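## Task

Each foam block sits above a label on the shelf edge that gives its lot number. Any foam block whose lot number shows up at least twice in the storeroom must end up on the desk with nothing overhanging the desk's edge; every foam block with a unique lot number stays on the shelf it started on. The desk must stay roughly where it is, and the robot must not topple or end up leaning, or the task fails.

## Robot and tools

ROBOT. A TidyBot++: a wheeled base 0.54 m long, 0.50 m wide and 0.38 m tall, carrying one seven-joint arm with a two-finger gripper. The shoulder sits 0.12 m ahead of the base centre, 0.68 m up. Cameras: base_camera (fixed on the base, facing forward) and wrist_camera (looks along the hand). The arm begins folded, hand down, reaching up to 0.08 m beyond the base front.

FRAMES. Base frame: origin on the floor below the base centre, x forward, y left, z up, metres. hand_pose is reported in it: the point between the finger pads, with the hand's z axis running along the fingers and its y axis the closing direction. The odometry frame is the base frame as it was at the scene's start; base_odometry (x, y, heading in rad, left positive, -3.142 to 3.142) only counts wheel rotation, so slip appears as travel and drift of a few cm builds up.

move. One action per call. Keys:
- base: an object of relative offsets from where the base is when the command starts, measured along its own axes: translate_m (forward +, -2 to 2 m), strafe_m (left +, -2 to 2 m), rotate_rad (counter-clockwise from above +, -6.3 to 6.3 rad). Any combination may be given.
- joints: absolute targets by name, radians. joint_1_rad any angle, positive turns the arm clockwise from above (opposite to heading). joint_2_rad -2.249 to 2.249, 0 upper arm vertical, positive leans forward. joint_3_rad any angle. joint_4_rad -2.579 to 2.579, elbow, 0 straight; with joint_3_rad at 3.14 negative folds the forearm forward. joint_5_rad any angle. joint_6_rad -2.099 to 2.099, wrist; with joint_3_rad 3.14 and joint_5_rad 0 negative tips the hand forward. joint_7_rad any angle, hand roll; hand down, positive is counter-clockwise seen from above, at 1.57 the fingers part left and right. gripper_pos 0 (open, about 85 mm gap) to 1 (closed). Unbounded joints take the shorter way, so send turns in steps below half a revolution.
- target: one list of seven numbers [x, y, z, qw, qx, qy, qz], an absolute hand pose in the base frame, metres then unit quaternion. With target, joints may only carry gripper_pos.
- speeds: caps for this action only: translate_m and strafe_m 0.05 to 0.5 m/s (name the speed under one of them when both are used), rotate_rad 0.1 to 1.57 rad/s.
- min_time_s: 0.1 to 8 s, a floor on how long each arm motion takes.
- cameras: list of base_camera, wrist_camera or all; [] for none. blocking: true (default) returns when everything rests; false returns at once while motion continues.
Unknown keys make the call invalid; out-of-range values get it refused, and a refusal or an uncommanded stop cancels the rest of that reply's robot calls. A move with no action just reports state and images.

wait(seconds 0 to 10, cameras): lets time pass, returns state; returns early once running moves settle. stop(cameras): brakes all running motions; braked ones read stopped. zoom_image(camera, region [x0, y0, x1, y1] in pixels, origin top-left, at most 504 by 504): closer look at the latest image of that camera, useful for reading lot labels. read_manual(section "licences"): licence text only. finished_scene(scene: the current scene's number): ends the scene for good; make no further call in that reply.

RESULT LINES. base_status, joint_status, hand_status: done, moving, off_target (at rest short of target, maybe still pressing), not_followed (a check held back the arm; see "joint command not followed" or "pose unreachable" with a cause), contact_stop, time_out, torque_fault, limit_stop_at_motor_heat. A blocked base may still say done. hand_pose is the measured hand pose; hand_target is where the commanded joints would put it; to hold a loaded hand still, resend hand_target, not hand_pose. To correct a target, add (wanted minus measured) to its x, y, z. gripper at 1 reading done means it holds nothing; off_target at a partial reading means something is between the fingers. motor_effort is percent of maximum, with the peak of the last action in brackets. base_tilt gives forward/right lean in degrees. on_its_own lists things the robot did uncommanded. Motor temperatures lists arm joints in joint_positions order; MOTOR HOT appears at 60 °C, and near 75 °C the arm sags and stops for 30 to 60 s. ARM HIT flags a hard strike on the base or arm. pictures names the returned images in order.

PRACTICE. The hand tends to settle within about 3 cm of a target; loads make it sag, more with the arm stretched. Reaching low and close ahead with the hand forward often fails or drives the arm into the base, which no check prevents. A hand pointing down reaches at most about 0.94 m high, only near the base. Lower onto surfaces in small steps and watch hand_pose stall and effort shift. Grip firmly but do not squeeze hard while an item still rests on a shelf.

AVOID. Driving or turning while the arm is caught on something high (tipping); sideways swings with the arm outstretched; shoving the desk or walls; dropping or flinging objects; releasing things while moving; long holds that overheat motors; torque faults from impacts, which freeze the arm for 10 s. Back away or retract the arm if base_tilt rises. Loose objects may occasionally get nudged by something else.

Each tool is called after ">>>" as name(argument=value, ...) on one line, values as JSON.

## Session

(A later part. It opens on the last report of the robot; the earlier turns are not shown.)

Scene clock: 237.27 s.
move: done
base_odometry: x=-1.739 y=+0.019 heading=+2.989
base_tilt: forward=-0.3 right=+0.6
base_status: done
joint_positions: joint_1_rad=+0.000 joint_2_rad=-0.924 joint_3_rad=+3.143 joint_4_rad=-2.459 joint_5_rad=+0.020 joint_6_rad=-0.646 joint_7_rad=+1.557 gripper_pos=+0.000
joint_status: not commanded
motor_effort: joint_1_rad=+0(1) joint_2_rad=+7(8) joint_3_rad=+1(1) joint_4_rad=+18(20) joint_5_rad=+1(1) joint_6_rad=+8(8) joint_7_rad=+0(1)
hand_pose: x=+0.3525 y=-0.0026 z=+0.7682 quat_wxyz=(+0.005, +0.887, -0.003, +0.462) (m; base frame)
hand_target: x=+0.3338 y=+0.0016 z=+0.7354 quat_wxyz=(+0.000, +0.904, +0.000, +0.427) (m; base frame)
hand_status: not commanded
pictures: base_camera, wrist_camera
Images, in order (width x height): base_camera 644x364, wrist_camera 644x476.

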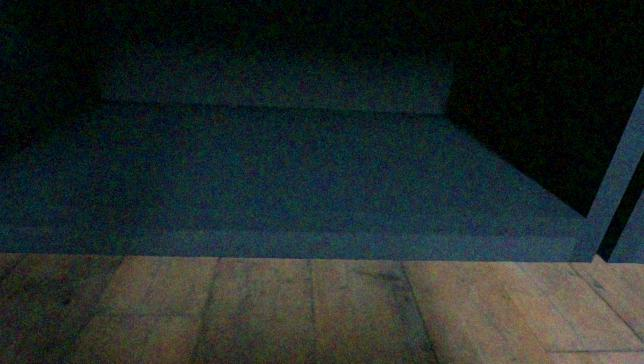

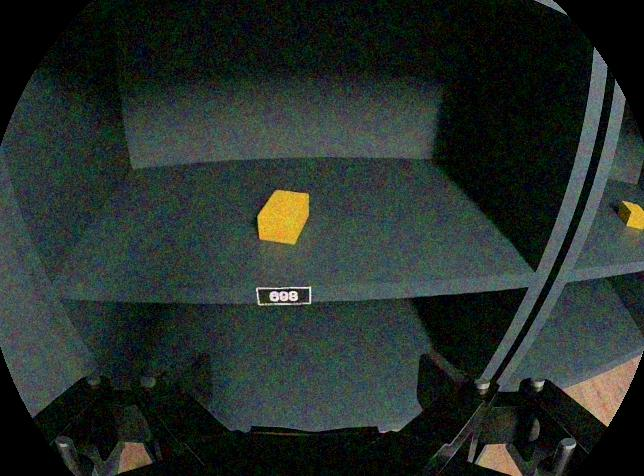

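>>> zoom_image(camera="wrist_camera", region=[230, 170, 350, 310])

Scaled by 3.600.

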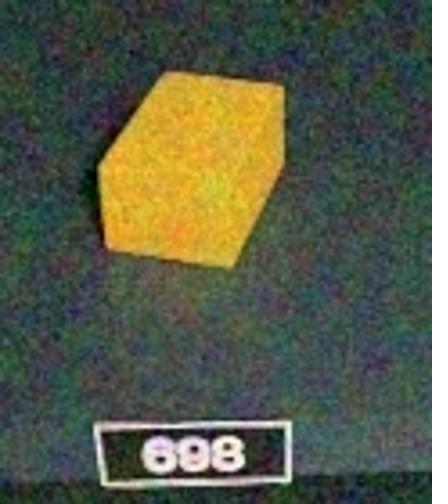

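>>> move(base={"translate_m": 0.08, "strafe_m": 0.175}, speeds={"translate_m": 0.25})

>>> move(joints={"joint_1_rad": 0.205, "joint_2_rad": 0.375, "joint_3_rad": 3.14, "joint_4_rad": -2.128, "joint_5_rad": 0.0, "joint_6_rad": 0.255, "joint_7_rad": 1.57}, min_time_s=2.5, cameras=["all"])

Scene clock: 242.33 s.
move: done
base_odometry: x=-1.845 y=-0.142 heading=+2.989
base_tilt: forward=-0.4 right=+0.6
base_status: done
joint_positions: joint_1_rad=+0.000 joint_2_rad=-0.924 joint_3_rad=+3.143 joint_4_rad=-2.459 joint_5_rad=+0.020 joint_6_rad=-0.647 joint_7_rad=+1.557 gripper_pos=+0.000
joint_status: not commanded
motor_effort: joint_1_rad=+0(1) joint_2_rad=+7(8) joint_3_rad=+1(2) joint_4_rad=+19(20) joint_5_rad=+1(1) joint_6_rad=+7(8) joint_7_rad=+0(0)
hand_pose: x=+0.3524 y=-0.0026 z=+0.7681 quat_wxyz=(+0.005, +0.887, -0.003, +0.462) (m; base frame)
hand_target: x=+0.3338 y=+0.0016 z=+0.7354 quat_wxyz=(+0.000, +0.904, +0.000, +0.427) (m; base frame)
hand_status: not commanded
pictures: none

Scene clock: 245.17 s.
move: done
base_odometry: x=-1.845 y=-0.142 heading=+2.989
base_tilt: forward=-0.3 right=+0.6
base_status: not commanded
joint_positions: joint_1_rad=+0.186 joint_2_rad=+0.340 joint_3_rad=+3.143 joint_4_rad=-2.156 joint_5_rad=+0.020 joint_6_rad=+0.189 joint_7_rad=+1.557 gripper_pos=+0.000
joint_status: all done
motor_effort: joint_1_rad=-1(2) joint_2_rad=-22(24) joint_3_rad=+0(1) joint_4_rad=+12(20) joint_5_rad=+1(2) joint_6_rad=+7(8) joint_7_rad=+0(1)
hand_pose: x=+0.6699 y=-0.1019 z=+0.6184 quat_wxyz=(+0.038, +0.910, -0.082, +0.404) (m; base frame)
hand_target: x=+0.6913 y=-0.1167 z=+0.6259 quat_wxyz=(+0.043, +0.897, -0.092, +0.430) (m; base frame)
hand_status: not commanded
pictures: base_camera, wrist_camera
Images, in order (width x height): base_camera 644x364, wrist_camera 644x476.

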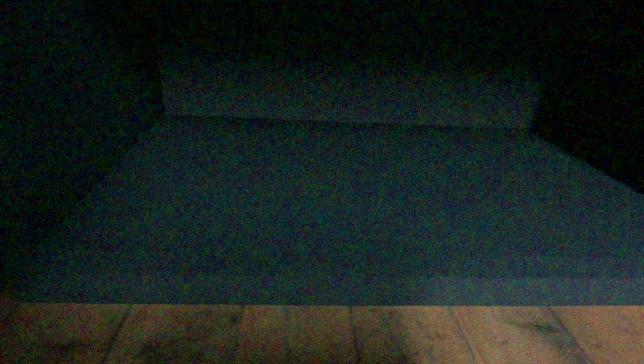

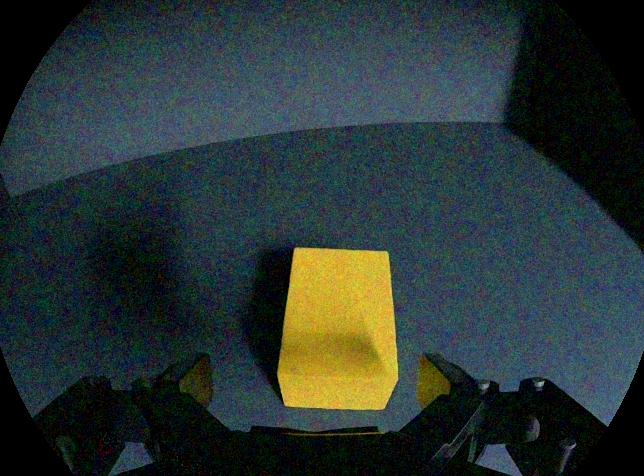

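>>> move(joints={"joint_1_rad": 0.225}, min_time_s=0.6, cameras=["wrist_camera"])

Scene clock: 247.00 s.
move: done
base_odometry: x=-1.845 y=-0.142 heading=+2.989
base_tilt: forward=-0.3 right=+0.6
base_status: not commanded
joint_positions: joint_1_rad=+0.207 joint_2_rad=+0.340 joint_3_rad=+3.143 joint_4_rad=-2.156 joint_5_rad=+0.020 joint_6_rad=+0.192 joint_7_rad=+1.557 gripper_pos=+0.000
joint_status: all done
motor_effort: joint_1_rad=-1(2) joint_2_rad=-23(23) joint_3_rad=+0(0) joint_4_rad=+12(13) joint_5_rad=+1(1) joint_6_rad=+7(8) joint_7_rad=+0(0)
hand_pose: x=+0.6681 y=-0.1138 z=+0.6190 quat_wxyz=(+0.042, +0.909, -0.092, +0.404) (m; base frame)
hand_target: x=+0.6889 y=-0.1281 z=+0.6259 quat_wxyz=(+0.048, +0.896, -0.101, +0.429) (m; base frame)
hand_status: not commanded
pictures: wrist_camera
Images, in order (width x height): wrist_camera 644x476.

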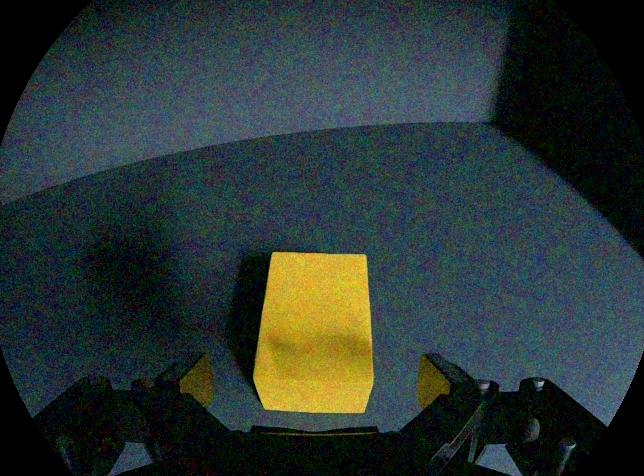

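>>> move(joints={"joint_1_rad": 0.227, "joint_2_rad": 0.598, "joint_4_rad": -2.026, "joint_6_rad": 0.378}, min_time_s=2, cameras=["wrist_camera"])

Scene clock: 249.50 s.
move: done
base_odometry: x=-1.845 y=-0.142 heading=+2.989
base_tilt: forward=-0.3 right=+0.6
base_status: not commanded
joint_positions: joint_1_rad=+0.207 joint_2_rad=+0.555 joint_3_rad=+3.143 joint_4_rad=-2.053 joint_5_rad=+0.020 joint_6_rad=+0.314 joint_7_rad=+1.557 gripper_pos=+0.000
joint_status: all done
motor_effort: joint_1_rad=+0(2) joint_2_rad=-27(28) joint_3_rad=+0(0) joint_4_rad=+11(13) joint_5_rad=+1(1) joint_6_rad=+8(8) joint_7_rad=+0(0)
hand_pose: x=+0.7215 y=-0.1243 z=+0.5631 quat_wxyz=(+0.041, +0.907, -0.091, +0.410) (m; base frame)
hand_target: x=+0.7386 y=-0.1408 z=+0.5618 quat_wxyz=(+0.048, +0.896, -0.102, +0.430) (m; base frame)
hand_status: not commanded
pictures: wrist_camera
Images, in order (width x height): wrist_camera 644x476.

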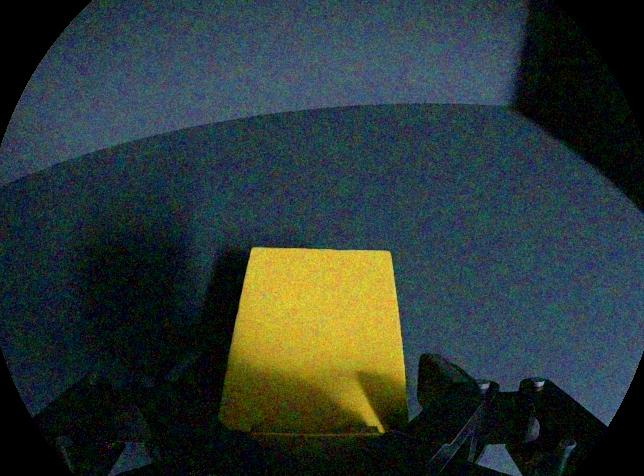

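>>> move(joints={"joint_2_rad": 0.614}, min_time_s=0.6)

>>> move(joints={"gripper_pos": 0.45}, cameras=["wrist_camera"])

Scene clock: 250.63 s.
move: done
base_odometry: x=-1.845 y=-0.142 heading=+2.989
base_tilt: forward=-0.3 right=+0.6
base_status: not commanded
joint_positions: joint_1_rad=+0.207 joint_2_rad=+0.568 joint_3_rad=+3.143 joint_4_rad=-2.053 joint_5_rad=+0.020 joint_6_rad=+0.315 joint_7_rad=+1.557 gripper_pos=+0.000
joint_status: all done
motor_effort: joint_1_rad=-1(1) joint_2_rad=-28(28) joint_3_rad=+0(0) joint_4_rad=+12(12) joint_5_rad=+1(1) joint_6_rad=+7(8) joint_7_rad=+0(1)
hand_pose: x=+0.7201 y=-0.1240 z=+0.5552 quat_wxyz=(+0.041, +0.909, -0.092, +0.404) (m; base frame)
hand_target: x=+0.7367 y=-0.1403 z=+0.5516 quat_wxyz=(+0.047, +0.899, -0.102, +0.423) (m; base frame)
hand_status: not commanded
pictures: none

Scene clock: 251.43 s.
move: off_target
base_odometry: x=-1.845 y=-0.142 heading=+2.989
base_tilt: forward=-0.3 right=+0.6
base_status: not commanded
joint_positions: joint_1_rad=+0.210 joint_2_rad=+0.569 joint_3_rad=+3.143 joint_4_rad=-2.049 joint_5_rad=+0.020 joint_6_rad=+0.322 joint_7_rad=+1.557 gripper_pos=+0.384
joint_status: gripper_pos off_target (ended at +0.384, target +0.450)
motor_effort: joint_1_rad=-1(1) joint_2_rad=-26(28) joint_3_rad=+0(1) joint_4_rad=+11(11) joint_5_rad=+1(1) joint_6_rad=+7(7) joint_7_rad=-1(1)
hand_pose: x=+0.7228 y=-0.1262 z=+0.5574 quat_wxyz=(+0.042, +0.907, -0.093, +0.408) (m; base frame)
hand_target: x=+0.7367 y=-0.1403 z=+0.5516 quat_wxyz=(+0.047, +0.899, -0.102, +0.423) (m; base frame)
hand_status: not commanded
pictures: wrist_camera
Images, in order (width x height): wrist_camera 644x476.

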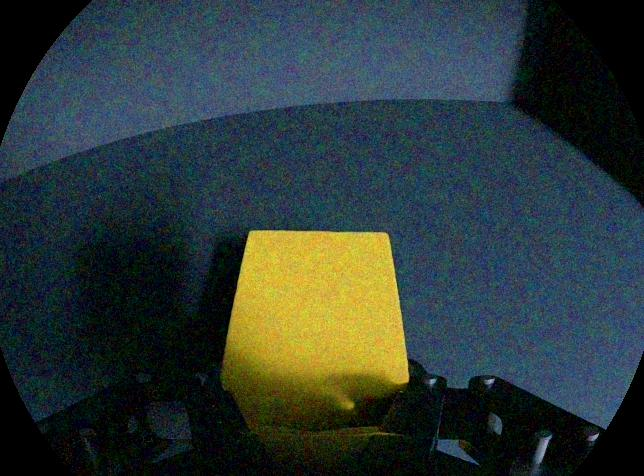

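>>> move(joints={"joint_1_rad": 0.2, "joint_2_rad": 0.34, "joint_4_rad": -2.17, "joint_6_rad": 0.13}, min_time_s=1.8)

>>> move(base={"translate_m": -0.3, "strafe_m": -0.2}, speeds={"translate_m": 0.35}, cameras=["all"])

Scene clock: 253.90 s.
move: done
base_odometry: x=-1.845 y=-0.142 heading=+2.989
base_tilt: forward=-0.3 right=+0.6
base_status: not commanded
joint_positions: joint_1_rad=+0.210 joint_2_rad=+0.357 joint_3_rad=+3.143 joint_4_rad=-2.136 joint_5_rad=+0.020 joint_6_rad=+0.185 joint_7_rad=+1.557 gripper_pos=+0.384
joint_status: all done
motor_effort: joint_1_rad=+0(2) joint_2_rad=-23(29) joint_3_rad=+0(1) joint_4_rad=+13(13) joint_5_rad=+1(1) joint_6_rad=+7(9) joint_7_rad=+0(1)
hand_pose: x=+0.6741 y=-0.1165 z=+0.6162 quat_wxyz=(+0.042, +0.910, -0.093, +0.402) (m; base frame)
hand_target: x=+0.6494 y=-0.1053 z=+0.5995 quat_wxyz=(+0.036, +0.924, -0.092, +0.370) (m; base frame)
hand_status: not commanded
pictures: none

Scene clock: 255.97 s.
move: done
base_odometry: x=-1.518 y=+0.010 heading=+2.989
base_tilt: forward=-0.3 right=+0.6
base_status: done
joint_positions: joint_1_rad=+0.207 joint_2_rad=+0.354 joint_3_rad=+3.143 joint_4_rad=-2.140 joint_5_rad=+0.020 joint_6_rad=+0.181 joint_7_rad=+1.557 gripper_pos=+0.384
joint_status: not commanded
motor_effort: joint_1_rad=+0(2) joint_2_rad=-23(26) joint_3_rad=+0(1) joint_4_rad=+13(14) joint_5_rad=+1(1) joint_6_rad=+7(8) joint_7_rad=+0(1)
hand_pose: x=+0.6722 y=-0.1145 z=+0.6152 quat_wxyz=(+0.042, +0.911, -0.092, +0.400) (m; base frame)
hand_target: x=+0.6494 y=-0.1053 z=+0.5995 quat_wxyz=(+0.036, +0.924, -0.092, +0.370) (m; base frame)
hand_status: not commanded
pictures: base_camera, wrist_camera
Images, in order (width x height): base_camera 644x364, wrist_camera 644x476.

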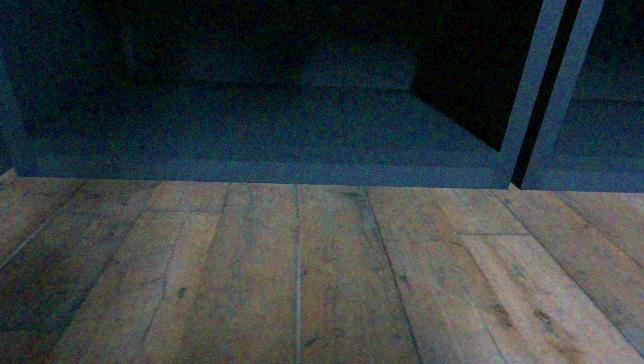

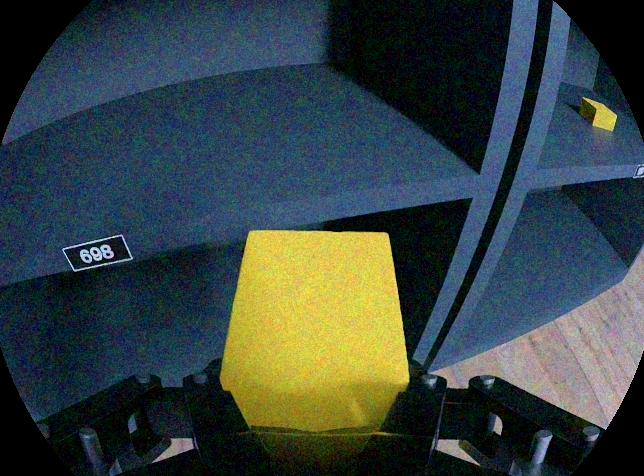

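>>> move(base={"translate_m": -1.218, "strafe_m": -0.225, "rotate_rad": -1.561}, joints={"joint_1_rad": 0.0, "joint_2_rad": -0.4, "joint_3_rad": 3.14, "joint_4_rad": -1.4, "joint_5_rad": 0.0, "joint_6_rad": -1.2, "joint_7_rad": 1.57}, min_time_s=1.8, cameras=["all"])

Scene clock: 260.60 s.
move: done
base_odometry: x=-0.280 y=+0.047 heading=+1.427
base_tilt: forward=-0.4 right=+0.6
base_status: done
joint_positions: joint_1_rad=+0.017 joint_2_rad=-0.397 joint_3_rad=+3.140 joint_4_rad=-1.425 joint_5_rad=+0.020 joint_6_rad=-1.145 joint_7_rad=+1.557 gripper_pos=+0.384
joint_status: all done
motor_effort: joint_1_rad=-1(3) joint_2_rad=-4(27) joint_3_rad=+1(3) joint_4_rad=+17(18) joint_5_rad=+1(2) joint_6_rad=+8(9) joint_7_rad=+0(1)
hand_pose: x=+0.4820 y=-0.0099 z=+1.0558 quat_wxyz=(+0.011, +0.885, -0.014, +0.465) (m; base frame)
hand_target: x=+0.4713 y=+0.0021 z=+1.0560 quat_wxyz=(+0.000, +0.891, +0.000, +0.454) (m; base frame)
hand_status: not commanded
pictures: base_camera, wrist_camera
Images, in order (width x height): base_camera 644x364, wrist_camera 644x476.

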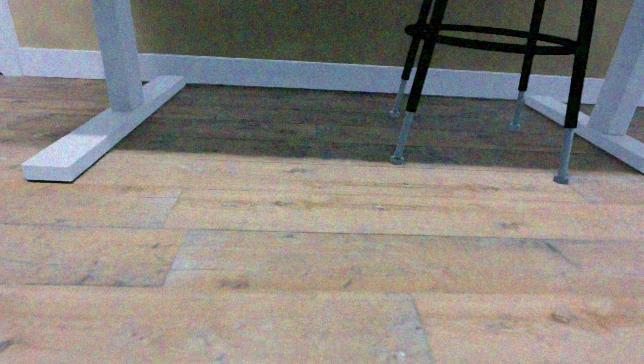

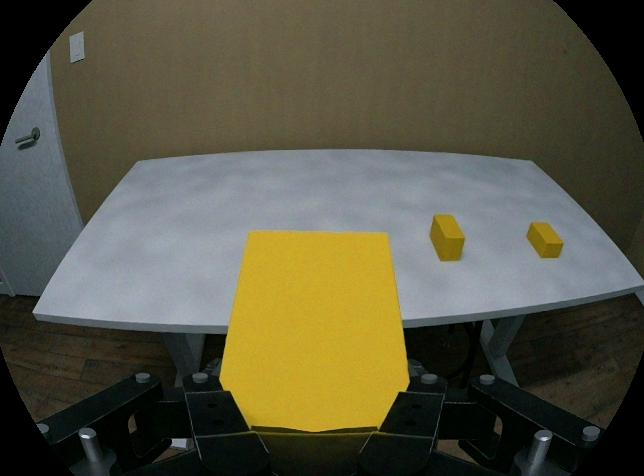

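>>> move(base={"translate_m": 0.25}, speeds={"translate_m": 0.25}, joints={"joint_1_rad": 0.0, "joint_2_rad": 0.1, "joint_3_rad": 3.14, "joint_4_rad": -1.65, "joint_5_rad": 0.0, "joint_6_rad": -0.54, "joint_7_rad": 1.57}, min_time_s=2)

>>> move(target=[0.715, 0.0, 0.775, 0, 0.9118, 0, 0.4107], min_time_s=2, cameras=["wrist_camera"])

Scene clock: 263.57 s.
move: done
base_odometry: x=-0.244 y=+0.295 heading=+1.426
base_tilt: forward=-0.3 right=+0.6
base_status: done
joint_positions: joint_1_rad=+0.017 joint_2_rad=+0.074 joint_3_rad=+3.140 joint_4_rad=-1.612 joint_5_rad=+0.020 joint_6_rad=-0.606 joint_7_rad=+1.557 gripper_pos=+0.384
joint_status: all done
motor_effort: joint_1_rad=+0(2) joint_2_rad=-20(23) joint_3_rad=+0(1) joint_4_rad=+18(20) joint_5_rad=+1(2) joint_6_rad=+7(9) joint_7_rad=+0(1)
hand_pose: x=+0.6963 y=-0.0112 z=+0.8599 quat_wxyz=(+0.009, +0.911, -0.009, +0.412) (m; base frame)
hand_target: x=+0.7045 y=+0.0022 z=+0.8394 quat_wxyz=(-0.001, +0.911, +0.000, +0.413) (m; base frame)
hand_status: not commanded
pictures: none

Scene clock: 265.87 s.
move: done
base_odometry: x=-0.244 y=+0.295 heading=+1.426
base_tilt: forward=-0.3 right=+0.6
base_status: not commanded
joint_positions: joint_1_rad=+0.013 joint_2_rad=+0.130 joint_3_rad=+3.140 joint_4_rad=-1.738 joint_5_rad=+0.020 joint_6_rad=-0.414 joint_7_rad=+1.557 gripper_pos=+0.384
joint_status: not commanded
motor_effort: joint_1_rad=+0(1) joint_2_rad=-22(23) joint_3_rad=+0(1) joint_4_rad=+18(19) joint_5_rad=+1(1) joint_6_rad=+7(8) joint_7_rad=+0(1)
hand_pose: x=+0.7098 y=-0.0082 z=+0.8034 quat_wxyz=(+0.007, +0.909, -0.005, +0.416) (m; base frame)
hand_target: x=+0.7150 y=+0.0000 z=+0.7750 quat_wxyz=(+0.000, +0.912, +0.000, +0.411) (m; base frame)
hand_status: done (0.030 m and 1.2 deg from the pose sent, 0.088 m and 1.4 deg at the start)
pictures: wrist_camera
Images, in order (width x height): wrist_camera 644x476.

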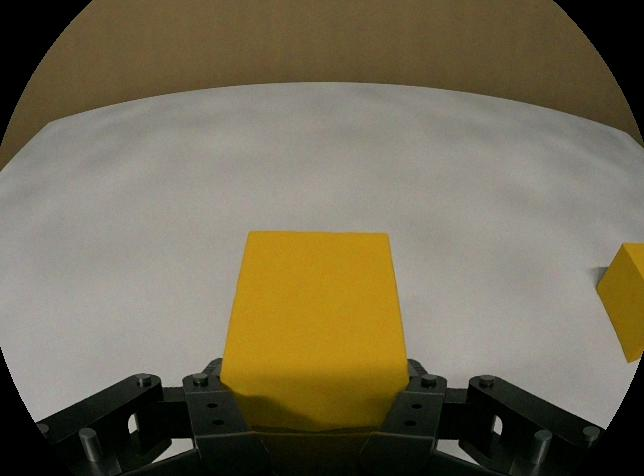

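>>> move(target=[0.715, 0.0, 0.746, 0, 0.9118, 0, 0.4107], min_time_s=0.9)

>>> move(target=[0.715, 0.0, 0.735, 0, 0.9118, 0, 0.4107], min_time_s=0.6)

>>> move(target=[0.715, 0.0, 0.727, 0, 0.9118, 0, 0.4107], min_time_s=0.6, cameras=["wrist_camera"])

Scene clock: 267.30 s.
move: done
base_odometry: x=-0.244 y=+0.295 heading=+1.426
base_tilt: forward=-0.3 right=+0.6
base_status: not commanded
joint_positions: joint_1_rad=+0.013 joint_2_rad=+0.159 joint_3_rad=+3.140 joint_4_rad=-1.804 joint_5_rad=+0.020 joint_6_rad=-0.321 joint_7_rad=+1.557 gripper_pos=+0.384
joint_status: not commanded
motor_effort: joint_1_rad=+0(1) joint_2_rad=-22(23) joint_3_rad=+0(0) joint_4_rad=+17(19) joint_5_rad=+1(1) joint_6_rad=+7(8) joint_7_rad=+0(1)
hand_pose: x=+0.7116 y=-0.0076 z=+0.7733 quat_wxyz=(+0.006, +0.909, -0.005, +0.416) (m; base frame)
hand_target: x=+0.7150 y=+0.0000 z=+0.7460 quat_wxyz=(+0.000, +0.912, +0.000, +0.411) (m; base frame)
hand_status: done (0.029 m and 1.1 deg from the pose sent, 0.058 m and 1.2 deg at the start)
pictures: none

Scene clock: 268.20 s.
move: done
base_odometry: x=-0.244 y=+0.295 heading=+1.426
base_tilt: forward=-0.3 right=+0.6
base_status: not commanded
joint_positions: joint_1_rad=+0.013 joint_2_rad=+0.171 joint_3_rad=+3.140 joint_4_rad=-1.826 joint_5_rad=+0.020 joint_6_rad=-0.284 joint_7_rad=+1.557 gripper_pos=+0.384
joint_status: not commanded
motor_effort: joint_1_rad=+0(1) joint_2_rad=-22(23) joint_3_rad=+0(0) joint_4_rad=+18(18) joint_5_rad=+1(1) joint_6_rad=+8(8) joint_7_rad=+0(1)
hand_pose: x=+0.7126 y=-0.0074 z=+0.7629 quat_wxyz=(+0.006, +0.909, -0.004, +0.417) (m; base frame)
hand_target: x=+0.7150 y=+0.0000 z=+0.7350 quat_wxyz=(+0.000, +0.912, +0.000, +0.411) (m; base frame)
hand_status: done (0.029 m and 1.1 deg from the pose sent, 0.039 m and 1.1 deg at the start)
pictures: none

Scene clock: 269.10 s.
move: done
base_odometry: x=-0.244 y=+0.295 heading=+1.426
base_tilt: forward=-0.3 right=+0.6
base_status: not commanded
joint_positions: joint_1_rad=+0.013 joint_2_rad=+0.181 joint_3_rad=+3.140 joint_4_rad=-1.842 joint_5_rad=+0.020 joint_6_rad=-0.258 joint_7_rad=+1.557 gripper_pos=+0.384
joint_status: not commanded
motor_effort: joint_1_rad=-1(1) joint_2_rad=-22(23) joint_3_rad=+0(0) joint_4_rad=+17(18) joint_5_rad=+1(1) joint_6_rad=+7(8) joint_7_rad=+0(1)
hand_pose: x=+0.7133 y=-0.0073 z=+0.7555 quat_wxyz=(+0.006, +0.909, -0.004, +0.417) (m; base frame)
hand_target: x=+0.7150 y=+0.0000 z=+0.7270 quat_wxyz=(+0.000, +0.912, +0.000, +0.411) (m; base frame)
hand_status: done (0.029 m and 1.1 deg from the pose sent, 0.037 m and 1.1 deg at the start)
pictures: wrist_camera
Images, in order (width x height): wrist_camera 644x476.

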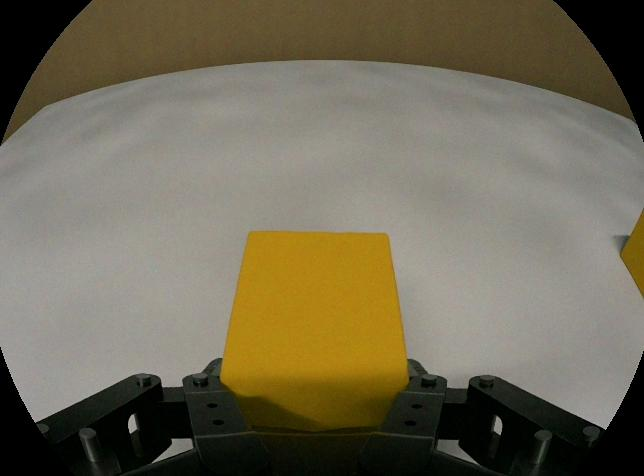

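Not yet in contact (still following). Continue down.

>>> move(target=[0.715, 0.0, 0.72, 0, 0.9118, 0, 0.4107], min_time_s=0.6)

>>> move(target=[0.715, 0.0, 0.713, 0, 0.9118, 0, 0.4107], min_time_s=0.6, cameras=["wrist_camera"])

Scene clock: 270.20 s.
move: done
base_odometry: x=-0.244 y=+0.295 heading=+1.426
base_tilt: forward=-0.3 right=+0.6
base_status: not commanded
joint_positions: joint_1_rad=+0.013 joint_2_rad=+0.189 joint_3_rad=+3.140 joint_4_rad=-1.856 joint_5_rad=+0.020 joint_6_rad=-0.236 joint_7_rad=+1.557 gripper_pos=+0.384
joint_status: not commanded
motor_effort: joint_1_rad=-1(1) joint_2_rad=-22(23) joint_3_rad=+0(0) joint_4_rad=+17(18) joint_5_rad=+1(1) joint_6_rad=+7(8) joint_7_rad=+0(1)
hand_pose: x=+0.7138 y=-0.0072 z=+0.7486 quat_wxyz=(+0.006, +0.909, -0.004, +0.417) (m; base frame)
hand_target: x=+0.7150 y=+0.0000 z=+0.7200 quat_wxyz=(+0.000, +0.912, +0.000, +0.411) (m; base frame)
hand_status: done (0.029 m and 1.1 deg from the pose sent, 0.036 m and 1.1 deg at the start)
pictures: none

Scene clock: 271.10 s.
move: done
base_odometry: x=-0.244 y=+0.295 heading=+1.426
base_tilt: forward=-0.3 right=+0.6
base_status: not commanded
joint_positions: joint_1_rad=+0.013 joint_2_rad=+0.195 joint_3_rad=+3.140 joint_4_rad=-1.867 joint_5_rad=+0.020 joint_6_rad=-0.212 joint_7_rad=+1.557 gripper_pos=+0.384
joint_status: not commanded
motor_effort: joint_1_rad=+0(1) joint_2_rad=-20(23) joint_3_rad=+0(0) joint_4_rad=+16(17) joint_5_rad=+1(1) joint_6_rad=+6(8) joint_7_rad=+0(1)
hand_pose: x=+0.7151 y=-0.0070 z=+0.7448 quat_wxyz=(+0.005, +0.907, -0.004, +0.420) (m; base frame)
hand_target: x=+0.7150 y=+0.0000 z=+0.7130 quat_wxyz=(+0.000, +0.912, +0.000, +0.411) (m; base frame)
hand_status: done (0.033 m and 1.4 deg from the pose sent, 0.036 m and 1.1 deg at the start)
pictures: wrist_camera
Images, in order (width x height): wrist_camera 644x476.

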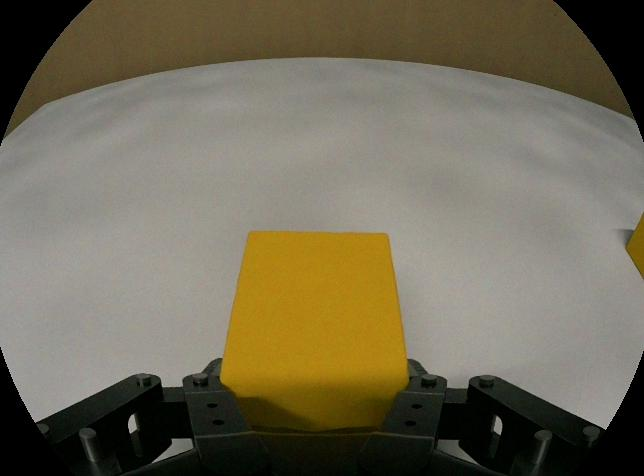

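>>> move(joints={"gripper_pos": 0.0})

>>> move(target=[0.62, 0.0, 0.86, 0, 0.9118, 0, 0.4107], min_time_s=1.5, cameras=["wrist_camera"])

>>> move(base={"translate_m": -0.3}, joints={"joint_1_rad": 0, "joint_2_rad": -0.4, "joint_3_rad": 3.14, "joint_4_rad": -1.4, "joint_5_rad": 0, "joint_6_rad": -1.2, "joint_7_rad": 1.57}, min_time_s=1.5, cameras=["wrist_camera"])

Scene clock: 272.23 s.
move: done
base_odometry: x=-0.244 y=+0.295 heading=+1.426
base_tilt: forward=-0.3 right=+0.6
base_status: not commanded
joint_positions: joint_1_rad=+0.013 joint_2_rad=+0.200 joint_3_rad=+3.140 joint_4_rad=-1.869 joint_5_rad=+0.020 joint_6_rad=-0.211 joint_7_rad=+1.557 gripper_pos=+0.000
joint_status: all done
motor_effort: joint_1_rad=+0(1) joint_2_rad=-22(23) joint_3_rad=+0(0) joint_4_rad=+17(18) joint_5_rad=+1(1) joint_6_rad=+7(8) joint_7_rad=+0(1)
hand_pose: x=+0.7151 y=-0.0070 z=+0.7416 quat_wxyz=(+0.005, +0.908, -0.004, +0.418) (m; base frame)
hand_target: x=+0.7150 y=+0.0000 z=+0.7130 quat_wxyz=(+0.000, +0.912, +0.000, +0.411) (m; base frame)
hand_status: not commanded
pictures: none

Scene clock: 274.37 s.
move: done
base_odometry: x=-0.244 y=+0.295 heading=+1.426
base_tilt: forward=-0.3 right=+0.6
base_status: not commanded
joint_positions: joint_1_rad=+0.007 joint_2_rad=-0.099 joint_3_rad=+3.141 joint_4_rad=-1.812 joint_5_rad=+0.020 joint_6_rad=-0.560 joint_7_rad=+1.557 gripper_pos=+0.000
joint_status: not commanded
motor_effort: joint_1_rad=+0(1) joint_2_rad=-15(24) joint_3_rad=+0(1) joint_4_rad=+18(19) joint_5_rad=+1(1) joint_6_rad=+7(8) joint_7_rad=+0(1)
hand_pose: x=+0.6263 y=-0.0050 z=+0.8552 quat_wxyz=(+0.007, +0.907, -0.004, +0.421) (m; base frame)
hand_target: x=+0.6200 y=+0.0000 z=+0.8600 quat_wxyz=(+0.000, +0.912, +0.000, +0.411) (m; base frame)
hand_status: done (0.009 m and 1.6 deg from the pose sent, 0.152 m and 1.2 deg at the start)
pictures: wrist_camera
Images, in order (width x height): wrist_camera 644x476.

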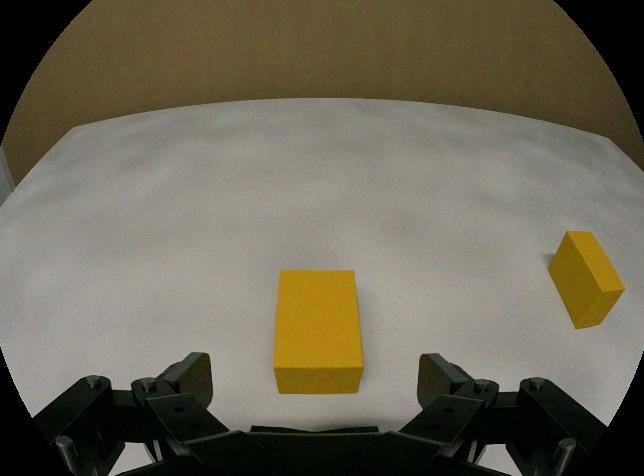

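Scene clock: 276.50 s.
move: done
base_odometry: x=-0.287 y=-0.002 heading=+1.426
base_tilt: forward=-0.4 right=+0.6
base_status: done
joint_positions: joint_1_rad=+0.005 joint_2_rad=-0.408 joint_3_rad=+3.142 joint_4_rad=-1.419 joint_5_rad=+0.020 joint_6_rad=-1.142 joint_7_rad=+1.557 gripper_pos=+0.000
joint_status: all done
motor_effort: joint_1_rad=+0(2) joint_2_rad=-3(19) joint_3_rad=+1(4) joint_4_rad=+18(19) joint_5_rad=+1(2) joint_6_rad=+8(9) joint_7_rad=+0(1)
hand_pose: x=+0.4784 y=-0.0063 z=+1.0639 quat_wxyz=(+0.008, +0.880, -0.009, +0.474) (m; base frame)
hand_target: x=+0.4713 y=+0.0021 z=+1.0560 quat_wxyz=(+0.000, +0.891, +0.000, +0.454) (m; base frame)
hand_status: not commanded
pictures: wrist_camera
Images, in order (width x height): wrist_camera 644x476.

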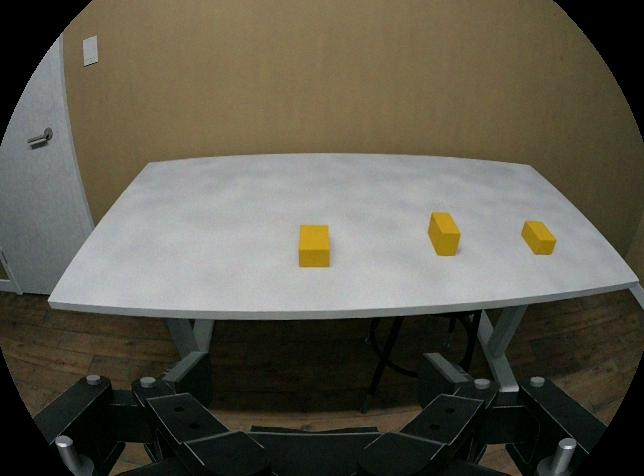

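>>> finished_scene(scene=2)

The scene is finished: the task was done.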